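# Load blue-band cartridge into sealant gun and leave it on table

## Task

Put the cartridge marked with the wide blue band into the sealant gun so it sits fully forward in the cup of the front ring with its nozzle poking out through that ring; the plunger rod can only be drawn back while its small thumb plate (just behind the handle) is held pushed toward the gun's front; the loaded gun must end up resting on the table itself, not leaning on any other object; then declare that you are finished.

## Robot and tools

Robot: two arms, left_arm and right_arm, each a six-joint arm with a parallel two-finger gripper and a wrist camera. Each base sits on a tilted plate; both plates hang from one metal frame behind the arms, and a plate plus its half of the frame count as part of that arm for proximity warnings. Calibrated bases: left_arm at (+0.038, +0.255, +0.290) m, right_arm at (-0.047, -0.186, +0.290) m.

Scene frame: origin at table-top height midway between the nominal bases, +x out over the table, +z up, left_arm on the +y side (arm names do not match image sides). Reported end_effector_position (m) and end_effector_quat_wxyz are in this frame and may be off by a few centimetres. Gripper frame: fingers point along +z, open and close along y; the reported point lies between the pads about 1 cm behind the tips.

Command row: always 14 numbers in [-1, 1], seven per arm, left_arm first then right_arm: dx, dy, dz, rx, ry, rz, opening. The six pose numbers are an offset, not a pose, measured from that arm's current Hand target and expressed in that Hand target's own axes. Scale: 1.0 = 0.6 m for dx, dy, dz and 180 degrees for the rotation; rx, ry, rz form one rotation vector. Opening is absolute: +1 fully open (0.094 m), -1 closed. Send zeros for an arm's six pose numbers to hold or re-request its Hand target, and always give the opening you want it to keep.

Tools:
- execute_actions(actions, cameras). actions is a list with at most one element. Empty list = look (returns state and pictures). {"rows": [...], "steps": n} runs up to 15 rows for n control steps (1/30 s each, default 15, minimum 6); each row is counted from the Hand target at the start of the action, not from the previous row, and the last row repeats if short. {"steps": n} without rows is a wait of up to 300 steps counted from the previous result. The result is taken 6 steps before the action ends; those steps still run afterward. Pictures come only with an empty list or when cameras asks.
- move(target, speed, blend, blocking, cameras): straight-line path toward a target row (same 14-number offset layout, from the Hand targets), or a list of up to 15 rows, all counted from the same starting Hand targets. speed in m/s, 0.002 to 0.5 (default 0.25), rotation capped at twice that in rad/s; one value or one per target. blend in m rounds corners of a list. All paths finish together, last at least 0.5 s, and are cut off at 10 s. Paths do not avoid obstacles or the other arm. blocking=false returns about 0.5 s after start.
- wait(seconds 0 to 10), stop() to brake a running move, zoom_image(camera, region [x0,y0,x1,y1] in pixels, max 504x504), read_manual(section="licences"), finished_scene(scene) to end the current scene (irreversible; give this scene's number).
Cameras: cam_high, cam_low, cam_left_wrist, cam_right_wrist, each 672x504; calibration is given but can be a little off.

Reading results: Hand target is the pose the next offsets count from. The controller clips each step's commanded pose to within 100 mm and 20 degrees of the measured gripper, so a far target may need repeated commands from the shown Hand target. grip_measured uses the opening scale; it keeps following the command and does not reveal contact. A gripper closing on a hard part reads up to about 0.064 narrower than the part and presses at full force (roughly 50 to 64 N per pad) about 0.05 below the first-touch reading. To release, command an opening clearly above grip_measured. The move: line reports the ending (done, off_target, moving, held, fault) and limits (paced = pose clipped, held = steps withheld by a check). done means within 10 mm and 2 degrees of the pose, which says nothing about contact. Joint velocities 'within noise' means at rest. Joint torques include gravity and friction; joints 1 to 3 wrap at ±28 N m. Resting a centimetre off target in free air is normal.

Task hints: the thumb plate on the plunger rod sits just behind the handle; one gripper can hold it pushed toward the gun front while the other draws the rod back, then the blue-band cartridge is lowered in and slid forward until seated in the front ring's cup with its nozzle through the ring. Finish with the gun lying on the table alone.

Avoid: dropping parts, releasing something still moving, fast impacts, pushing far past contact (harder press), clashes between the two arms or grippers (the clearance check does not guard gripper-to-gripper contact), paths passing near an arm's own base (can flip its shoulder posture; go around), long holding or stretched-out poses that overheat motors (MOTOR HOT at 75 °C, fold-away fault at 90 °C). Anything leaving the table fails the task. Expect occasional brief tugs on held parts.

Each tool is called after "Emit:" as name(argument=value, ...), one argument or row to a line, values as JSON.

## Session

Emit:
execute_actions(
  actions=[],
  cameras=["all"],
)

Scene clock: 0.00 s of 5500.00 s.
left_arm: end_effector_position=(+0.1654, +0.0543, +0.1886) grip_measured=+1.000 end_effector_quat_wxyz=(+0.159, +0.490, +0.646, -0.563) | right_arm: end_effector_position=(+0.5536, -0.3571, +0.1401) grip_measured=+1.000 end_effector_quat_wxyz=(+0.177, +0.441, +0.871, -0.127)
Joint positions: left_arm=[-0.392 1.208 0.193 0.086 0.772 1.245 0.094] | right_arm=[-0.284 1.507 1.842 -0.598 0.208 0.743 0.094]
Joint velocities: within noise
Joint torques (N m): no reading
Motor temperatures (°C): left_arm=[27 29 30 31 26 27 29] | right_arm=[25 31 30 30 28 27 26]
Heat: left arm: 31 °C; right arm: 31 °C.
Hand target: left_arm +0.1637, +0.0527, +0.1930; +0.163, +0.487, +0.639, -0.572 | right_arm +0.5623, -0.3614, +0.1551; +0.198, +0.444, +0.864, -0.131

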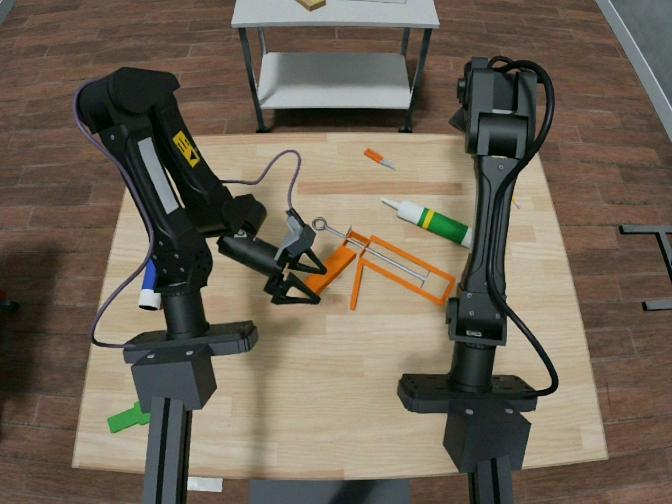

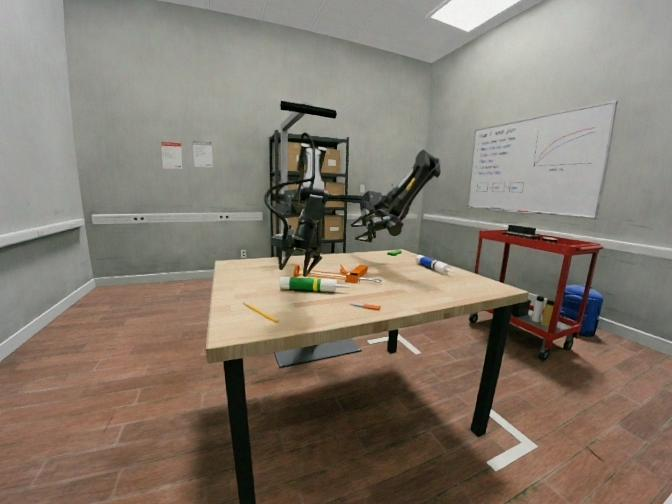

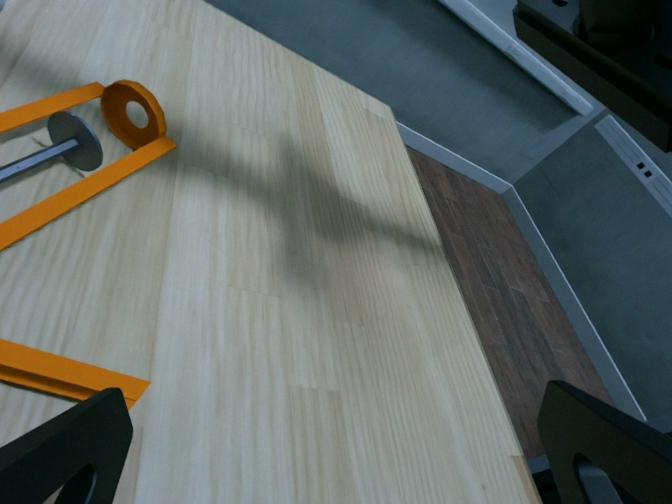

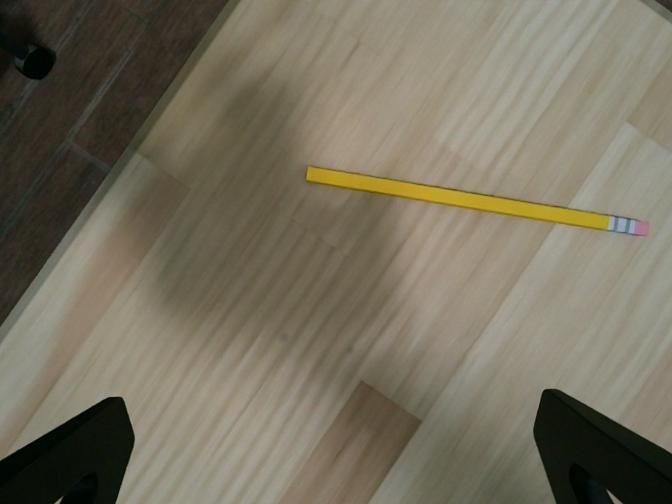

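Emit:
zoom_image(
  camera="cam_high",
  region=[270, 190, 490, 330],
)

Emit:
zoom_image(
  camera="cam_low",
  region=[240, 220, 480, 360],
)

Emit:
zoom_image(
  camera="cam_high",
  region=[80, 220, 240, 440],
)

Scaled by 2.291 from the camera's 672x504 image, which has a finer 960x720 frame.

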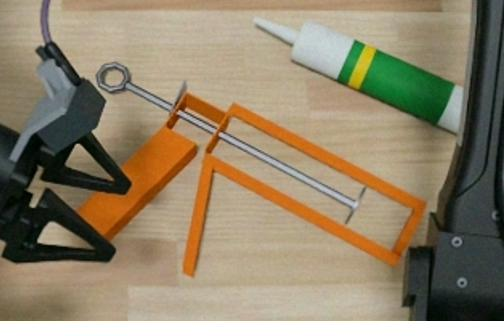

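Scaled by 2.100 from the camera's 672x504 image, which has a finer 960x720 frame.

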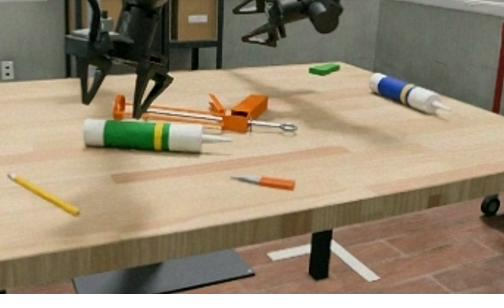

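Scaled by 2.291 from the camera's 672x504 image, which has a finer 960x720 frame.

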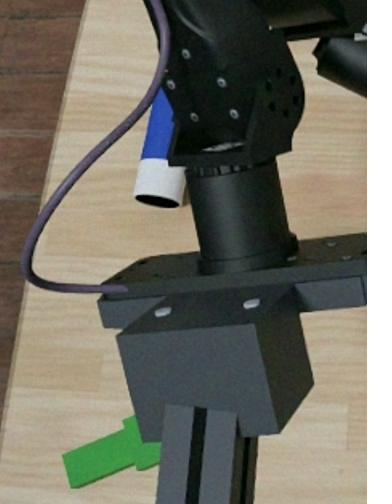

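Emit:
move(
  target=[-0.167,0.048,-0.551,-0.416,0.118,-0.354,1,0.224,-0.064,-0.441,-0.087,0.132,-0.296,1],
)

Scene clock: 9.23 s of 5500.00 s.
left_arm: end_effector_position=(+0.3473, +0.2991, +0.3471) grip_measured=+1.000 end_effector_quat_wxyz=(+0.003, +0.004, +1.000, +0.002) | right_arm: end_effector_position=(+0.3948, -0.1759, +0.3256) grip_measured=+1.000 end_effector_quat_wxyz=(-0.007, -0.009, +1.000, +0.007)
Joint positions: left_arm=[0.263 0.323 1.145 -1.347 0.119 0.237 0.094] | right_arm=[0.82 0.959 1.662 -1.494 0.754 0.492 0.094]
Joint velocities: within noise
Joint torques (N m): left_arm=[-1.21 -3.47 8.17 0.21 -0.11 -0.07] | right_arm=[0.61 -4.19 6.65 -0.1 0.17 0.09]
Motor temperatures (°C): left_arm=[27 29 31 31 26 27 29] | right_arm=[25 39 31 30 28 27 26]
Heat: left arm: 31 °C; right arm: 39 °C.
Hand target: left_arm +0.3501, +0.2995, +0.3497; +0.000, +0.000, +1.000, +0.000 | right_arm +0.4001, -0.1808, +0.3301; +0.000, +0.000, +1.000, +0.000
Off the commanded pose: left_arm 0.004 m, 1 deg | right_arm 0.009 m, 2 deg.
shoulder posture changed (left arm): the wrist came as close to joint 1's axis as it can, and the arm is now in the other of its two shoulder postures.
Kept back: nothing.
move: done
camera_calibration:
cam_left_wrist: T_world_to_cam=[[-0.024299, -0.999699, 0.00343365, 0.307151], [-0.908076, 0.0235082, 0.418145, 0.2016], [-0.4181, 0.00704248, -0.908374, 0.545409], [0, 0, 0, 1]] pos_world=[0.418567, 0.298478, 0.410083]
cam_right_wrist: T_world_to_cam=[[-0.00752366, -0.999918, -0.0103519, -0.170368], [-0.894226, 0.00209438, 0.447612, 0.249831], [-0.447553, 0.0126246, -0.894168, 0.558864], [0, 0, 0, 1]] pos_world=[0.472245, -0.177933, 0.386128]

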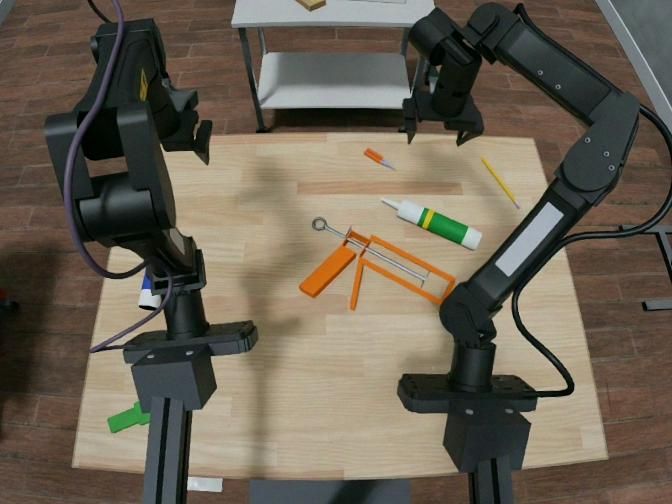

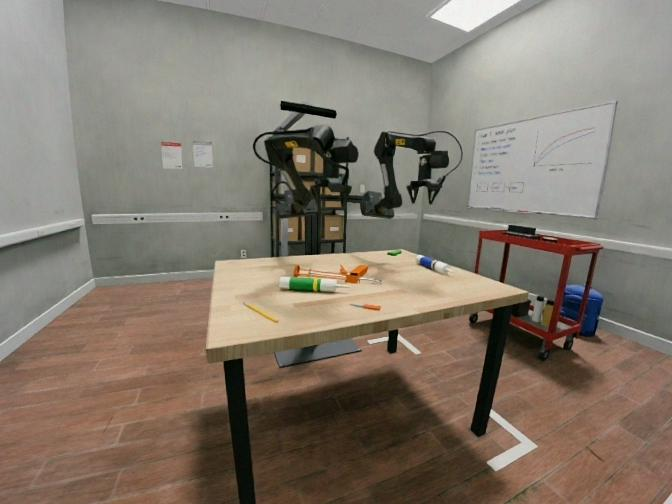

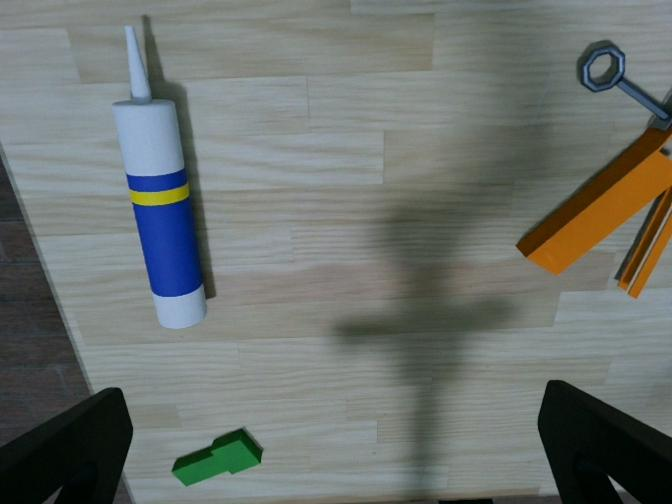

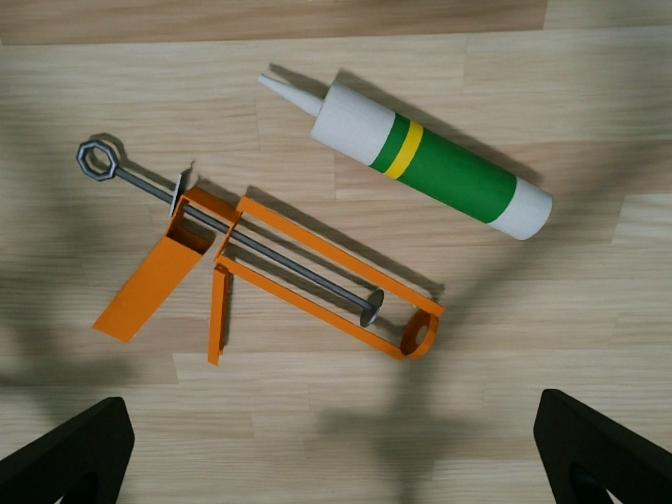

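Emit:
zoom_image(
  camera="cam_right_wrist",
  region=[60, 120, 280, 380],
)

Emit:
zoom_image(
  camera="cam_right_wrist",
  region=[220, 180, 460, 380],
)

Emit:
zoom_image(
  camera="cam_low",
  region=[270, 250, 400, 310],
)

Scaled by 1.938 from the camera's 672x504 image, which has a finer 960x720 frame.

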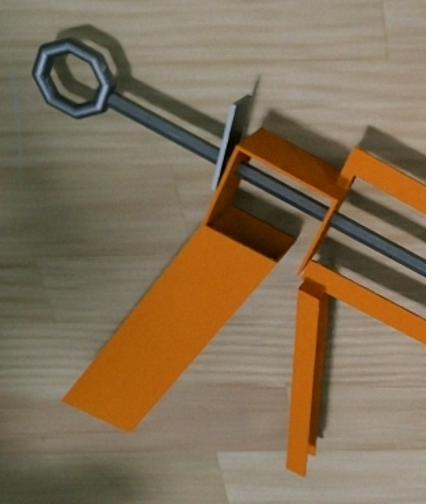

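Scaled by 2.100 from the camera's 672x504 image, which has a finer 960x720 frame.

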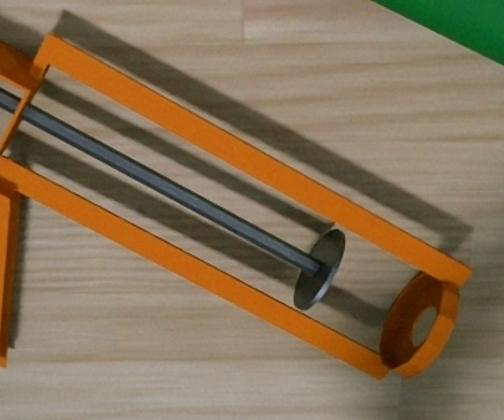

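Scaled by 3.877 from the camera's 672x504 image, which has a finer 960x720 frame.

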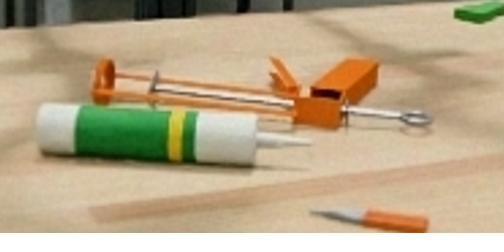

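Emit:
move(
  target=[0.117,0.267,0.25,0,0,0,1,0.078,0.198,0.272,0,0,0.179,1],
)

Scene clock: 16.70 s of 5500.00 s.
left_arm: end_effector_position=(+0.2764, +0.4590, +0.1987) grip_measured=+1.000 end_effector_quat_wxyz=(-0.009, +0.000, +1.000, +0.008) | right_arm: end_effector_position=(+0.3536, -0.0646, +0.1718) grip_measured=+1.000 end_effector_quat_wxyz=(-0.002, +0.265, +0.964, -0.001)
Joint positions: left_arm=[1.324 1.024 0.754 -0.74 0.913 1.068 0.094] | right_arm=[0.722 1.169 1.126 -0.684 0.7 0.953 0.094]
Joint velocities: within noise
Joint torques (N m): left_arm=[2.67 -2.54 4.37 0.13 0.23 0.06] | right_arm=[1.65 -5.09 3.18 0.43 -0.07 0.09]
Motor temperatures (°C): left_arm=[27 29 32 30 26 27 29] | right_arm=[25 38 32 30 28 27 26]
Heat: left arm: 32 °C; right arm: 38 °C.
Hand target: left_arm +0.2799, +0.4596, +0.1996; +0.000, +0.000, +1.000, +0.000 | right_arm +0.3535, -0.0622, +0.1667; +0.000, +0.278, +0.961, +0.000
Off the commanded pose: left_arm 0.004 m, 1 deg | right_arm 0.006 m, 2 deg.
shoulder posture changed (left arm): the wrist came as close to joint 1's axis as it can, and the arm is now in the other of its two shoulder postures.
Kept back: nothing.
move: done; limits=paced
camera_calibration:
cam_left_wrist: T_world_to_cam=[[-0.0161726, -0.999845, -0.00696877, 0.465652], [-0.897682, 0.0114499, 0.440496, 0.193713], [-0.440348, 0.0133797, -0.897728, 0.380955], [0, 0, 0, 1]] pos_world=[0.349176, 0.458265, 0.25991]
cam_right_wrist: T_world_to_cam=[[-0.53264, -0.84632, 0.00600946, 0.131838], [-0.759706, 0.481234, 0.437333, 0.266747], [-0.373016, 0.228376, -0.899279, 0.389981], [0, 0, 0, 1]] pos_world=[0.418341, -0.105853, 0.233253]

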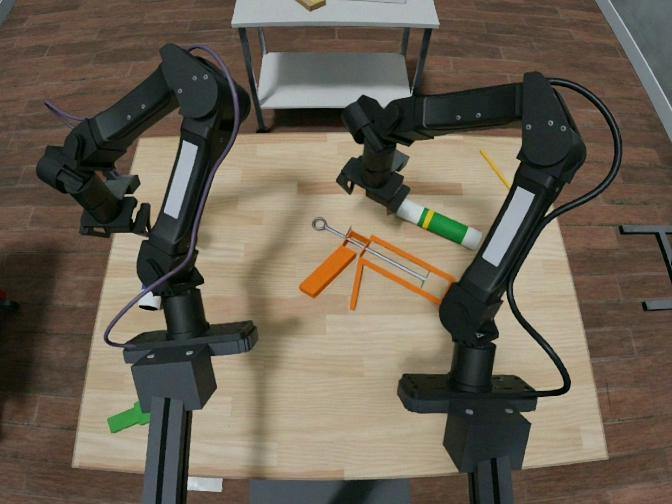

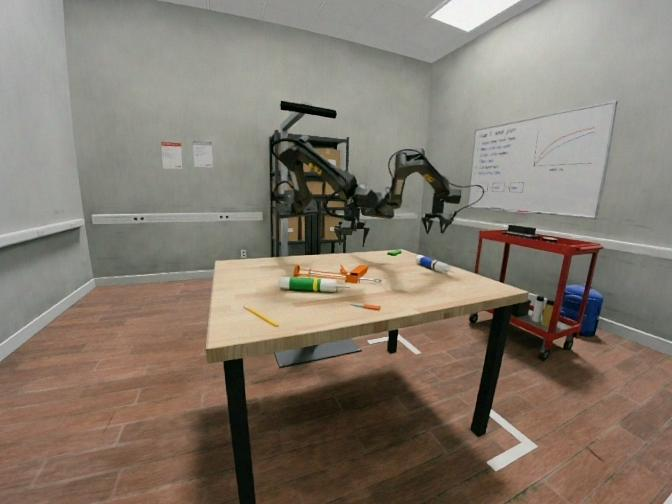

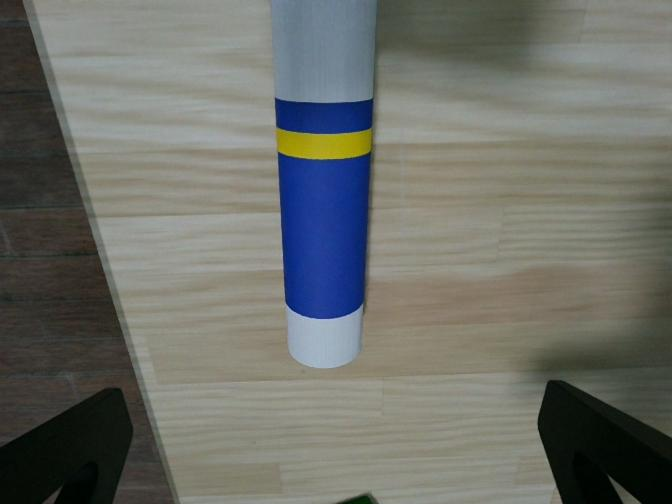

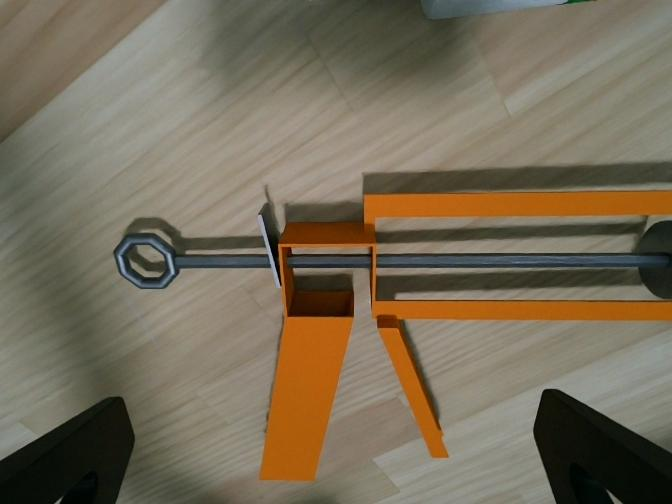

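Emit:
zoom_image(
  camera="cam_right_wrist",
  region=[100, 180, 400, 330],
)

Emit:
zoom_image(
  camera="cam_right_wrist",
  region=[350, 160, 672, 350],
)

Scaled by 1.680 from the camera's 672x504 image, which has a finer 960x720 frame.

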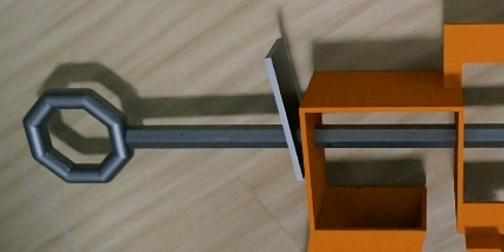

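Scaled by 1.565 from the camera's 672x504 image, which has a finer 960x720 frame.

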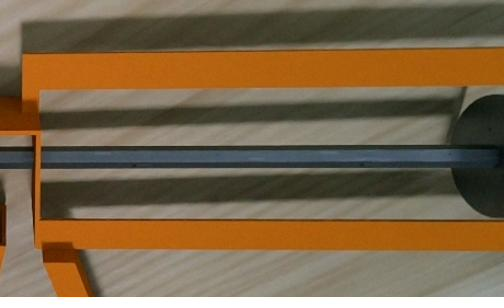

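Emit:
move(
  target=[-0.3,-0.5,0,0,0,-0.321,1,-0.110,0.002,0.062,0,0.194,0,1],
)

Scene clock: 25.73 s of 5500.00 s.
left_arm: end_effector_position=(+0.4597, +0.1625, +0.2016) grip_measured=+1.000 end_effector_quat_wxyz=(-0.002, -0.487, +0.873, -0.011) | right_arm: end_effector_position=(+0.4155, -0.0998, +0.1311) grip_measured=+1.000 end_effector_quat_wxyz=(-0.264, +0.273, +0.922, +0.077)
Joint positions: left_arm=[-0.771 1.128 1.217 -0.819 -0.722 -1.408 0.094] | right_arm=[0.192 1.647 1.974 -1.321 -0.074 0.68 0.094]
Joint velocities: within noise
Joint torques (N m): left_arm=[-3.3 -5.56 5.64 0.17 -0.23 -0.08] | right_arm=[1.26 -8.72 7.06 -1.01 -0.39 -0.15]
Motor temperatures (°C): left_arm=[27 29 32 30 26 27 29] | right_arm=[25 37 31 30 28 27 26]
Heat: left arm: 32 °C; right arm: 37 °C.
Hand target: left_arm +0.4599, +0.1596, +0.1998; +0.000, -0.483, +0.876, +0.000 | right_arm +0.4100, -0.0964, +0.1296; -0.288, +0.265, +0.916, +0.083
Off the commanded pose: left_arm 0.003 m, 1 deg | right_arm 0.007 m, 3 deg.
Kept back: nothing.
move: off_target (right_arm)
camera_calibration:
cam_left_wrist: T_world_to_cam=[[0.84274, -0.537707, 0.0256881, -0.304338], [-0.493411, -0.752473, 0.436268, 0.299495], [-0.215255, -0.380335, -0.89945, 0.429075], [0, 0, 0, 1]] pos_world=[0.496612, 0.22491, 0.263089]
cam_right_wrist: T_world_to_cam=[[-0.560617, -0.827875, 0.0182062, 0.147091], [-0.433909, 0.312417, 0.845055, 0.142847], [-0.705288, 0.465853, -0.534369, 0.498482], [0, 0, 0, 1]] pos_world=[0.496018, -0.155074, 0.142982]

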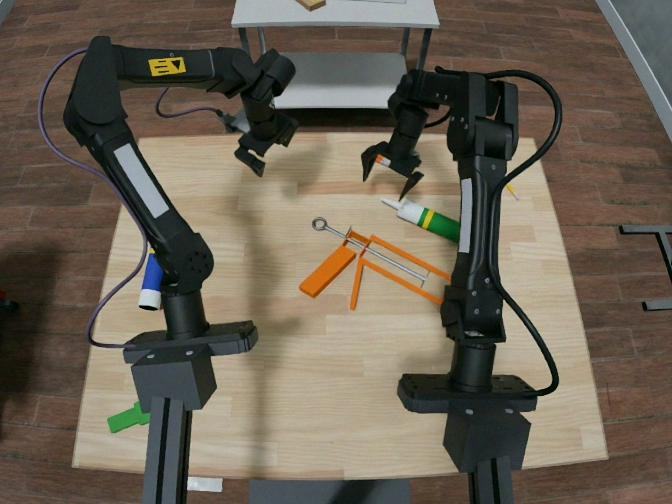

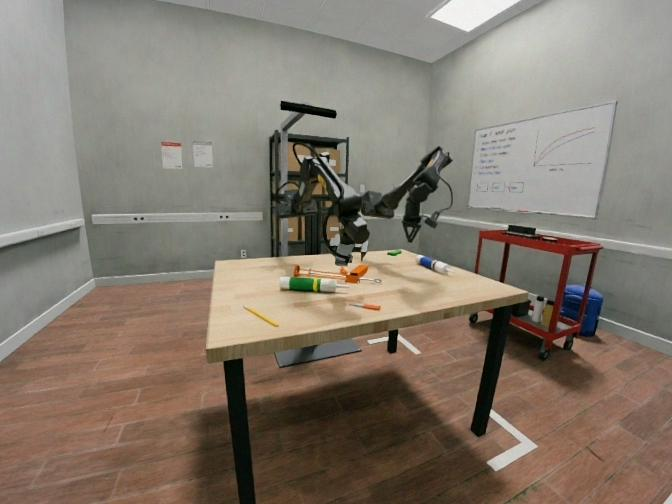

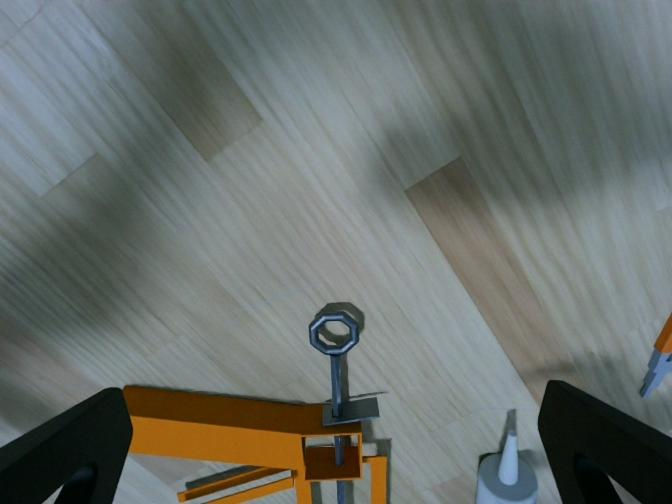

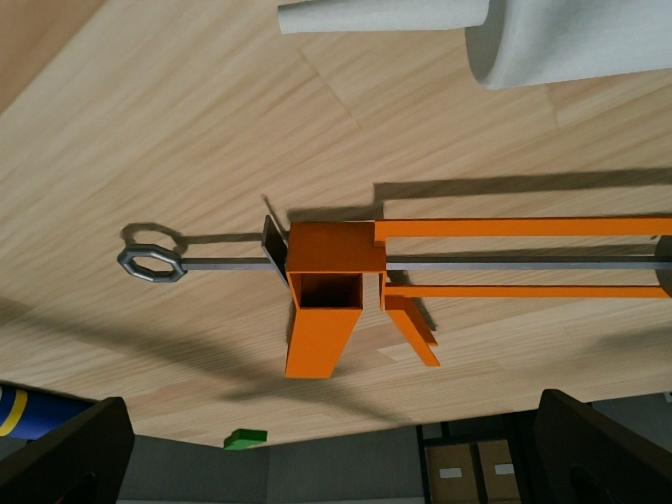

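Emit:
zoom_image(
  camera="cam_right_wrist",
  region=[100, 180, 460, 400],
)

Emit:
zoom_image(
  camera="cam_left_wrist",
  region=[260, 290, 440, 504],
)

Emit:
zoom_image(
  camera="cam_right_wrist",
  region=[360, 160, 672, 340],
)

Scaled by 1.400 from the camera's 672x504 image, which has a finer 960x720 frame.

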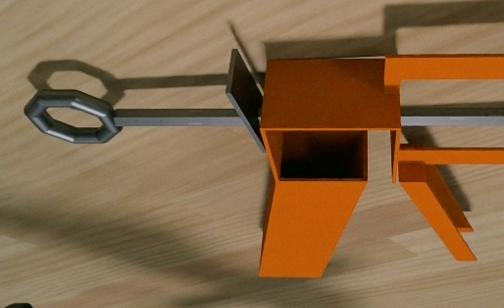

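Scaled by 2.355 from the camera's 672x504 image, which has a finer 960x720 frame.

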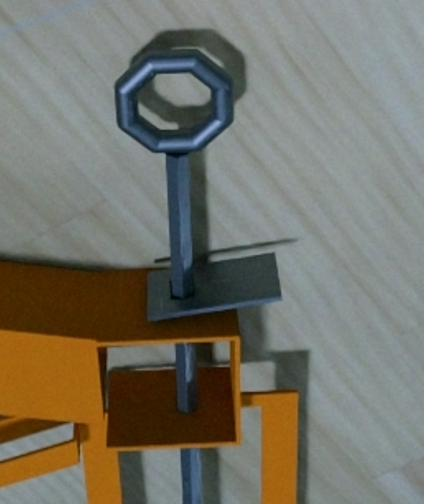

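Scaled by 1.615 from the camera's 672x504 image, which has a finer 960x720 frame.

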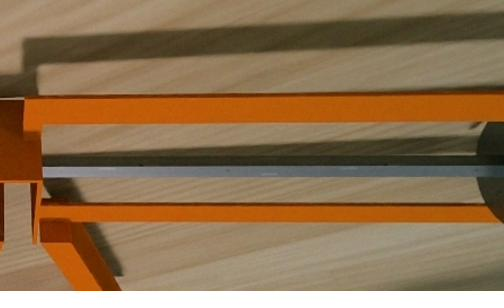

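Emit:
move(
  target=[0.167,0.003,0.15,0,0.111,0,0.3,0.051,0.078,0.117,-0.0538,-0.194,-0.017,-1],
)

Scene clock: 34.47 s of 5500.00 s.
left_arm: end_effector_position=(+0.4139, +0.0817, +0.1182) grip_measured=+0.302 end_effector_quat_wxyz=(-0.139, -0.485, +0.859, -0.085) | right_arm: end_effector_position=(+0.3664, -0.0252, +0.0770) grip_measured=-0.986 end_effector_quat_wxyz=(-0.001, +0.277, +0.959, +0.067)
Joint positions: left_arm=[-0.644 1.36 1.11 -0.503 -0.322 -1.355 0.061] | right_arm=[0.54 1.418 1.085 -0.229 0.444 0.797 0.001]
Joint velocities: within noise
Joint torques (N m): left_arm=[-2.96 -6.87 2.4 0.32 0.42 0.06] | right_arm=[4.42 -10.02 2.48 0.66 0.11 -0.17]
Motor temperatures (°C): left_arm=[27 30 32 30 26 27 29] | right_arm=[25 39 32 30 28 27 26]
Heat: left arm: 32 °C; right arm: 39 °C.
Hand target: left_arm +0.4052, +0.0758, +0.1098; -0.152, -0.476, +0.862, -0.084 | right_arm +0.3800, -0.0221, +0.0896; +0.026, +0.277, +0.957, +0.083
Off the commanded pose: left_arm 0.014 m, 2 deg | right_arm 0.019 m, 4 deg.
Kept back: nothing.
move: off_target (left_arm, right_arm)
camera_calibration:
cam_left_wrist: T_world_to_cam=[[0.850215, -0.525904, 0.0236733, -0.310833], [-0.393626, -0.605217, 0.691933, 0.168878], [-0.349563, -0.59761, -0.721573, 0.365746], [0, 0, 0, 1]] pos_world=[0.458601, 0.157313, 0.154419]
cam_right_wrist: T_world_to_cam=[[-0.55206, -0.824505, -0.124179, 0.190269], [-0.765456, 0.442102, 0.467571, 0.29773], [-0.330615, 0.353181, -0.875189, 0.286244], [0, 0, 0, 1]] pos_world=[0.427576, -0.0758455, 0.134935]

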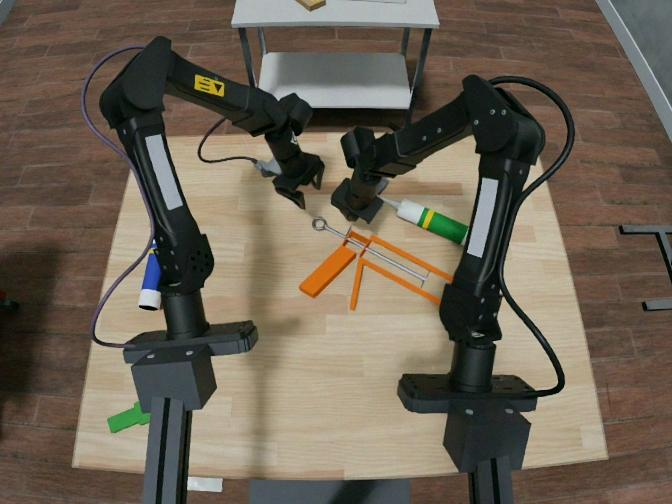

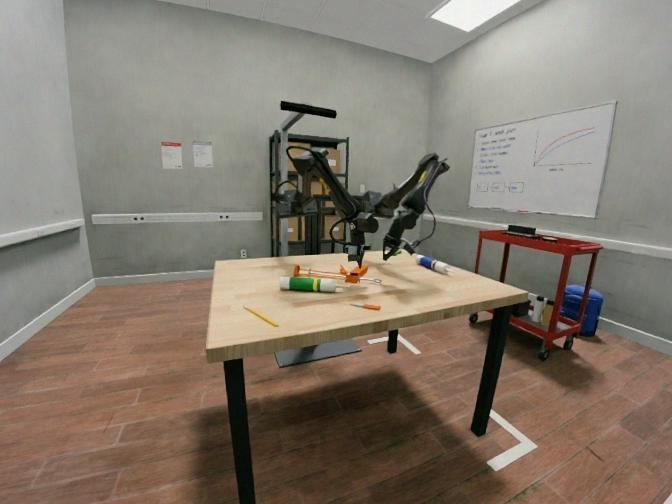

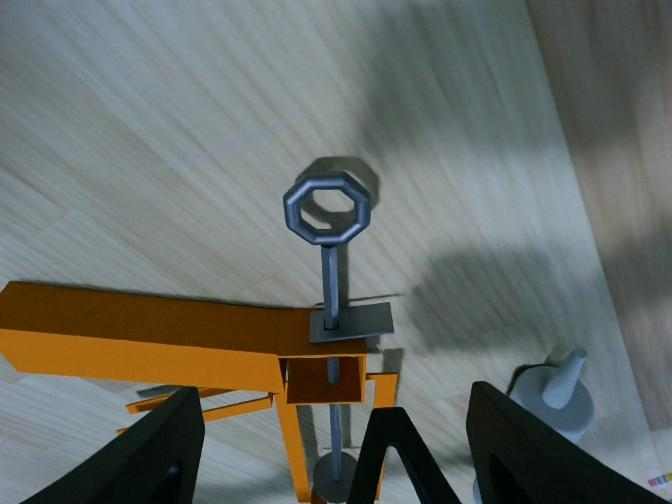

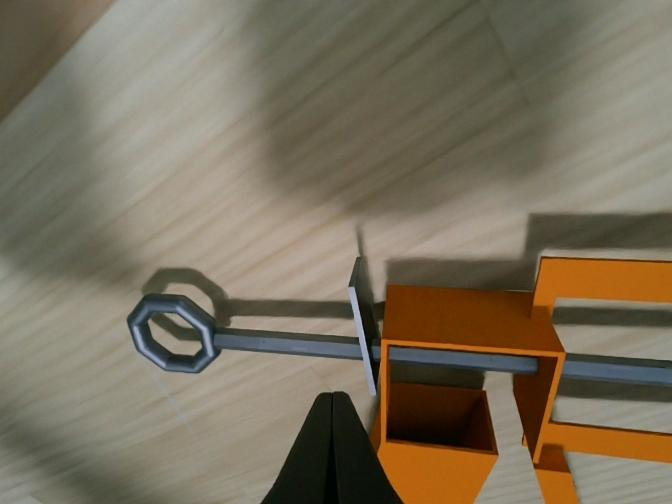

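Emit:
move(
  target=[-0.0337,0.0057,0.1385,0,0,0,0.3,-0.016,0.0072,0.0843,0,0,0,-1],
  speed=0.1,
)

Scene clock: 38.53 s of 5500.00 s.
left_arm: end_effector_position=(+0.4011, +0.0755, +0.0324) grip_measured=+0.302 end_effector_quat_wxyz=(-0.143, -0.482, +0.861, -0.079) | right_arm: end_effector_position=(+0.3853, -0.0224, +0.0453) grip_measured=-0.986 end_effector_quat_wxyz=(+0.015, +0.278, +0.958, +0.070)
Joint positions: left_arm=[-0.509 1.602 1.113 -0.255 -0.225 -1.26 0.061] | right_arm=[0.487 1.531 1.155 -0.14 0.409 0.754 0.001]
Joint velocities: within noise
Joint torques (N m): left_arm=[-3.6 -7.73 2.77 0.27 0.39 0.06] | right_arm=[2.7 -6.32 4.63 0.75 -0.18 -0.14]
Motor temperatures (°C): left_arm=[27 30 31 30 26 27 29] | right_arm=[25 40 32 30 28 27 26]
Heat: left arm: 31 °C; right arm: 40 °C.
Hand target: left_arm +0.3973, +0.0697, +0.0248; -0.152, -0.476, +0.862, -0.084 | right_arm +0.3951, -0.0161, +0.0405; +0.025, +0.277, +0.957, +0.083
Off the commanded pose: left_arm 0.010 m, 1 deg | right_arm 0.013 m, 2 deg.
Kept back: nothing.
move: off_target (right_arm)
camera_calibration:
cam_left_wrist: T_world_to_cam=[[0.845855, -0.533298, 0.0110868, -0.298486], [-0.390753, -0.605351, 0.693442, 0.218391], [-0.3631, -0.590884, -0.720427, 0.300589], [0, 0, 0, 1]] pos_world=[0.446957, 0.150634, 0.0684205]
cam_right_wrist: T_world_to_cam=[[-0.552298, -0.822024, -0.138721, 0.199866], [-0.777553, 0.447945, 0.441312, 0.331797], [-0.300629, 0.351599, -0.886567, 0.252777], [0, 0, 0, 1]] pos_world=[0.444367, -0.0732081, 0.105403]

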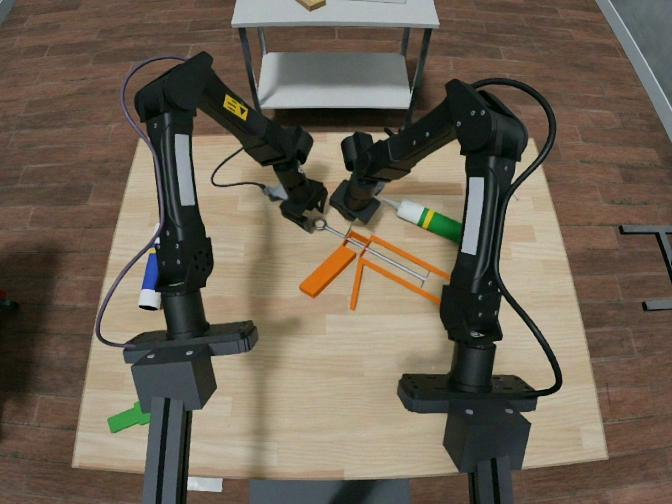

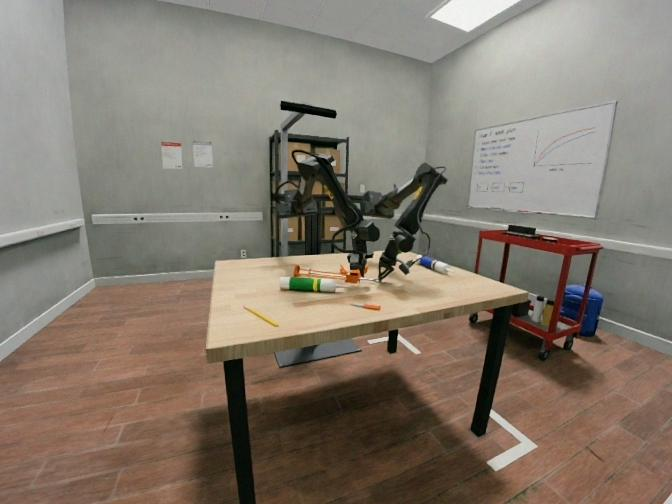

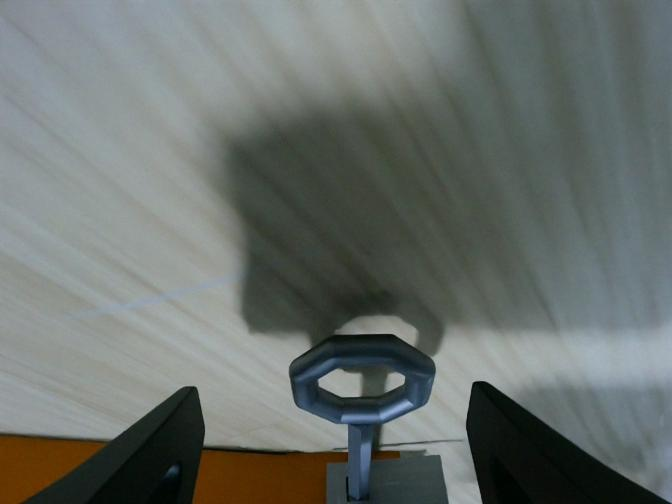

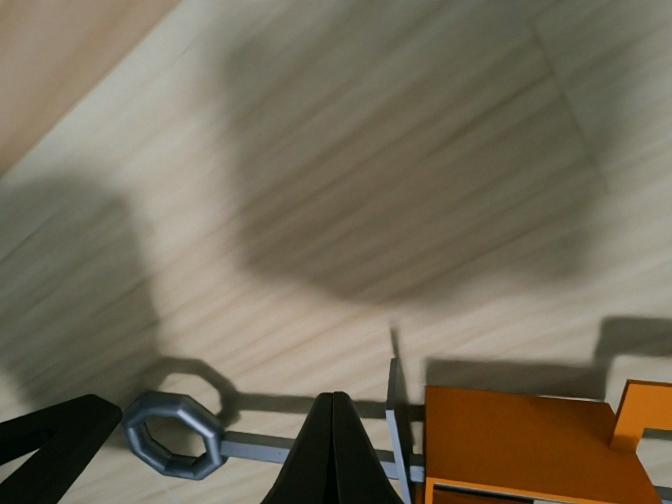

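Emit:
move(
  target=[-0.015,-0.0092,0.0155,0,0,0,0.3,0.0067,-0.0057,0.031,0,0,0,-1],
  speed=0.1,
)

Scene clock: 40.53 s of 5500.00 s.
left_arm: end_effector_position=(+0.4108, +0.0769, +0.0222) grip_measured=+0.302 end_effector_quat_wxyz=(-0.141, -0.482, +0.861, -0.082) | right_arm: end_effector_position=(+0.3832, -0.0200, +0.0269) grip_measured=-0.986 end_effector_quat_wxyz=(+0.016, +0.279, +0.957, +0.070)
Joint positions: left_arm=[-0.485 1.637 1.158 -0.253 -0.207 -1.242 0.061] | right_arm=[0.467 1.587 1.163 -0.084 0.391 0.745 0.001]
Joint velocities: within noise
Joint torques (N m): left_arm=[-3.56 -7.65 2.92 0.23 0.41 0.07] | right_arm=[2.78 -6.42 4.26 0.75 -0.19 -0.16]
Motor temperatures (°C): left_arm=[27 30 31 30 26 27 29] | right_arm=[25 40 32 30 28 27 26]
Heat: left arm: 31 °C; right arm: 40 °C.
Hand target: left_arm +0.4048, +0.0712, +0.0129; -0.152, -0.476, +0.862, -0.084 | right_arm +0.3917, -0.0143, +0.0216; +0.026, +0.277, +0.957, +0.083
Off the commanded pose: left_arm 0.012 m, 1 deg | right_arm 0.012 m, 2 deg.
Kept back: nothing.
move: off_target (left_arm, right_arm)
camera_calibration:
cam_left_wrist: T_world_to_cam=[[0.846766, -0.531674, 0.0176313, -0.306433], [-0.39407, -0.604659, 0.692168, 0.231368], [-0.357347, -0.593052, -0.721521, 0.29537], [0, 0, 0, 1]] pos_world=[0.456201, 0.152146, 0.0583733]
cam_right_wrist: T_world_to_cam=[[-0.554162, -0.82044, -0.140653, 0.198962], [-0.7771, 0.449338, 0.440693, 0.337084], [-0.298361, 0.353517, -0.88657, 0.234131], [0, 0, 0, 1]] pos_world=[0.442061, -0.0709974, 0.0870075]

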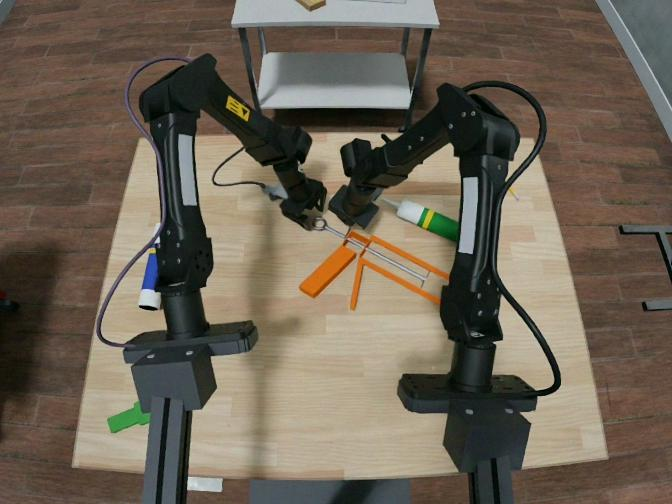

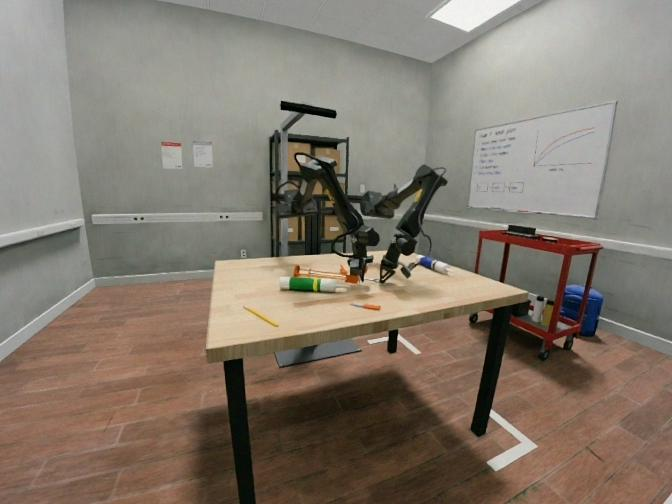

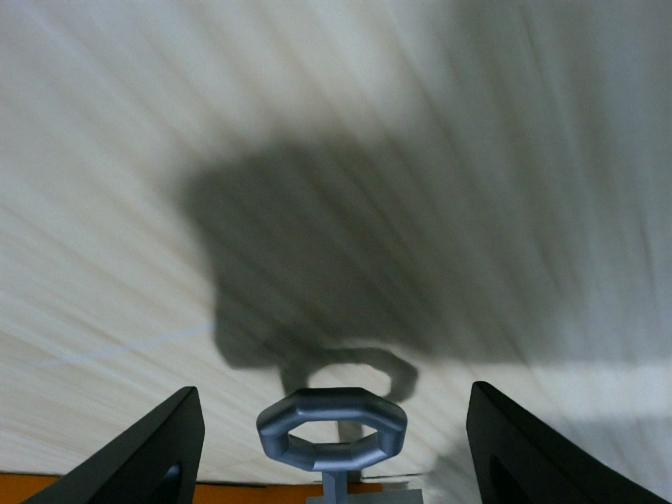

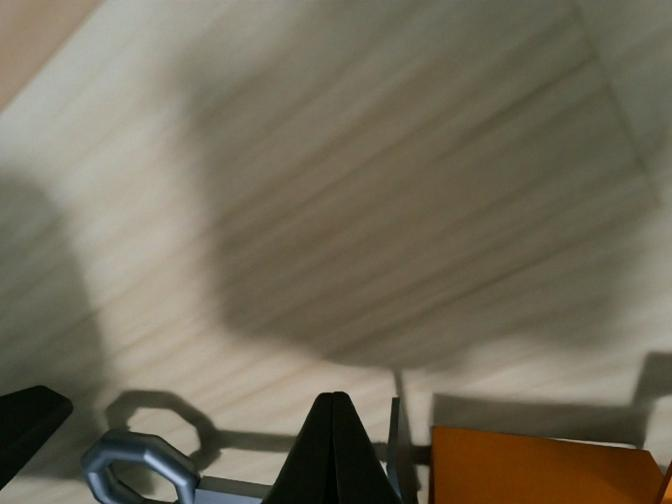

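Emit:
move(
  target=[0,0,0,0,0,0,-0.6,0,0,0,0,0,0,-1],
  cameras=["cam_left_wrist"],
)

Scene clock: 41.57 s of 5500.00 s.
left_arm: end_effector_position=(+0.4109, +0.0768, +0.0223) grip_measured=-0.597 end_effector_quat_wxyz=(-0.141, -0.477, +0.864, -0.083) | right_arm: end_effector_position=(+0.3832, -0.0200, +0.0269) grip_measured=-0.986 end_effector_quat_wxyz=(+0.016, +0.279, +0.957, +0.070)
Joint positions: left_arm=[-0.485 1.637 1.159 -0.255 -0.205 -1.23 0.019] | right_arm=[0.467 1.587 1.163 -0.084 0.391 0.745 0.001]
Joint velocities: within noise
Joint torques (N m): left_arm=[-3.59 -7.65 2.85 0.25 0.4 0.06] | right_arm=[2.78 -6.45 4.27 0.75 -0.18 -0.15]
Motor temperatures (°C): left_arm=[27 31 31 30 26 27 29] | right_arm=[25 40 32 30 28 27 26]
Heat: left arm: 31 °C; right arm: 40 °C.
Hand target: left_arm +0.4049, +0.0713, +0.0129; -0.151, -0.476, +0.862, -0.084 | right_arm +0.3917, -0.0143, +0.0216; +0.026, +0.277, +0.957, +0.083
Off the commanded pose: left_arm 0.013 m, 1 deg | right_arm 0.012 m, 2 deg.
Kept back: nothing.
move: off_target (left_arm, right_arm)
camera_calibration:
cam_left_wrist: T_world_to_cam=[[0.840561, -0.541288, 0.0215355, -0.303396], [-0.402803, -0.597938, 0.692979, 0.234363], [-0.362225, -0.591166, -0.720636, 0.2973], [0, 0, 0, 1]] pos_world=[0.457115, 0.151663, 0.0583709]
Images, in order (width x height): cam_left_wrist 672x504.

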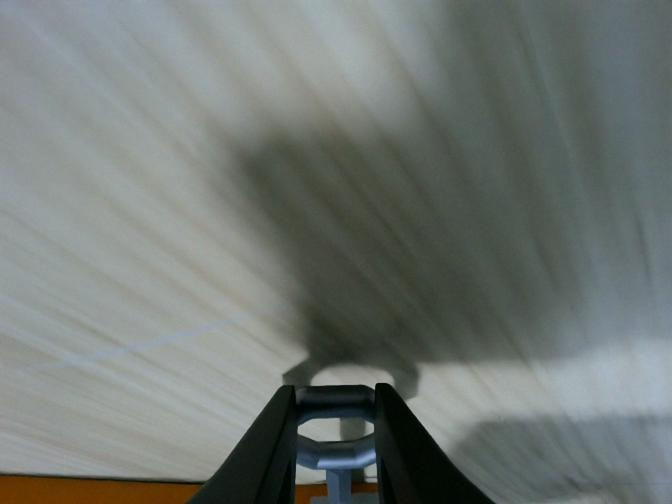

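Emit:
move(
  target=[0,0,0,0,0,0,-0.85,0,0,0,0,0,0,-1],
  cameras=["cam_left_wrist"],
)

Scene clock: 42.50 s of 5500.00 s.
left_arm: end_effector_position=(+0.4113, +0.0768, +0.0223) grip_measured=-0.848 end_effector_quat_wxyz=(-0.140, -0.478, +0.863, -0.083) | right_arm: end_effector_position=(+0.3836, -0.0199, +0.0270) grip_measured=-0.986 end_effector_quat_wxyz=(+0.017, +0.280, +0.957, +0.071)
Joint positions: left_arm=[-0.485 1.637 1.16 -0.255 -0.205 -1.231 0.007] | right_arm=[0.467 1.587 1.163 -0.083 0.391 0.745 0.001]
Joint velocities: within noise
Joint torques (N m): left_arm=[-3.59 -7.66 2.77 0.25 0.39 0.06] | right_arm=[2.78 -6.43 4.27 0.74 -0.18 -0.15]
Motor temperatures (°C): left_arm=[27 31 31 30 26 27 29] | right_arm=[25 40 32 30 28 27 26]
Heat: left arm: 31 °C; right arm: 40 °C.
Hand target: left_arm +0.4049, +0.0713, +0.0129; -0.152, -0.476, +0.862, -0.084 | right_arm +0.3917, -0.0143, +0.0216; +0.026, +0.277, +0.957, +0.083
Off the commanded pose: left_arm 0.013 m, 1 deg | right_arm 0.011 m, 2 deg.
Kept back: nothing.
move: off_target (left_arm, right_arm)
camera_calibration:
cam_left_wrist: T_world_to_cam=[[0.841544, -0.539754, 0.0216557, -0.304249], [-0.401867, -0.598765, 0.692808, 0.234136], [-0.360979, -0.591731, -0.720797, 0.296974], [0, 0, 0, 1]] pos_world=[0.457332, 0.151702, 0.058435]
Images, in order (width x height): cam_left_wrist 672x504.

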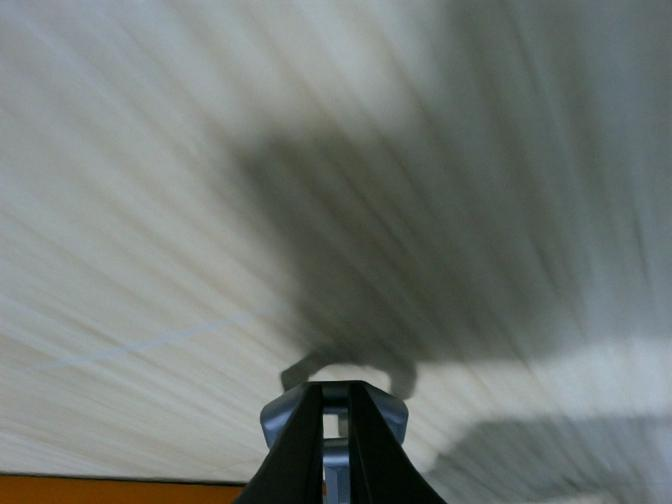

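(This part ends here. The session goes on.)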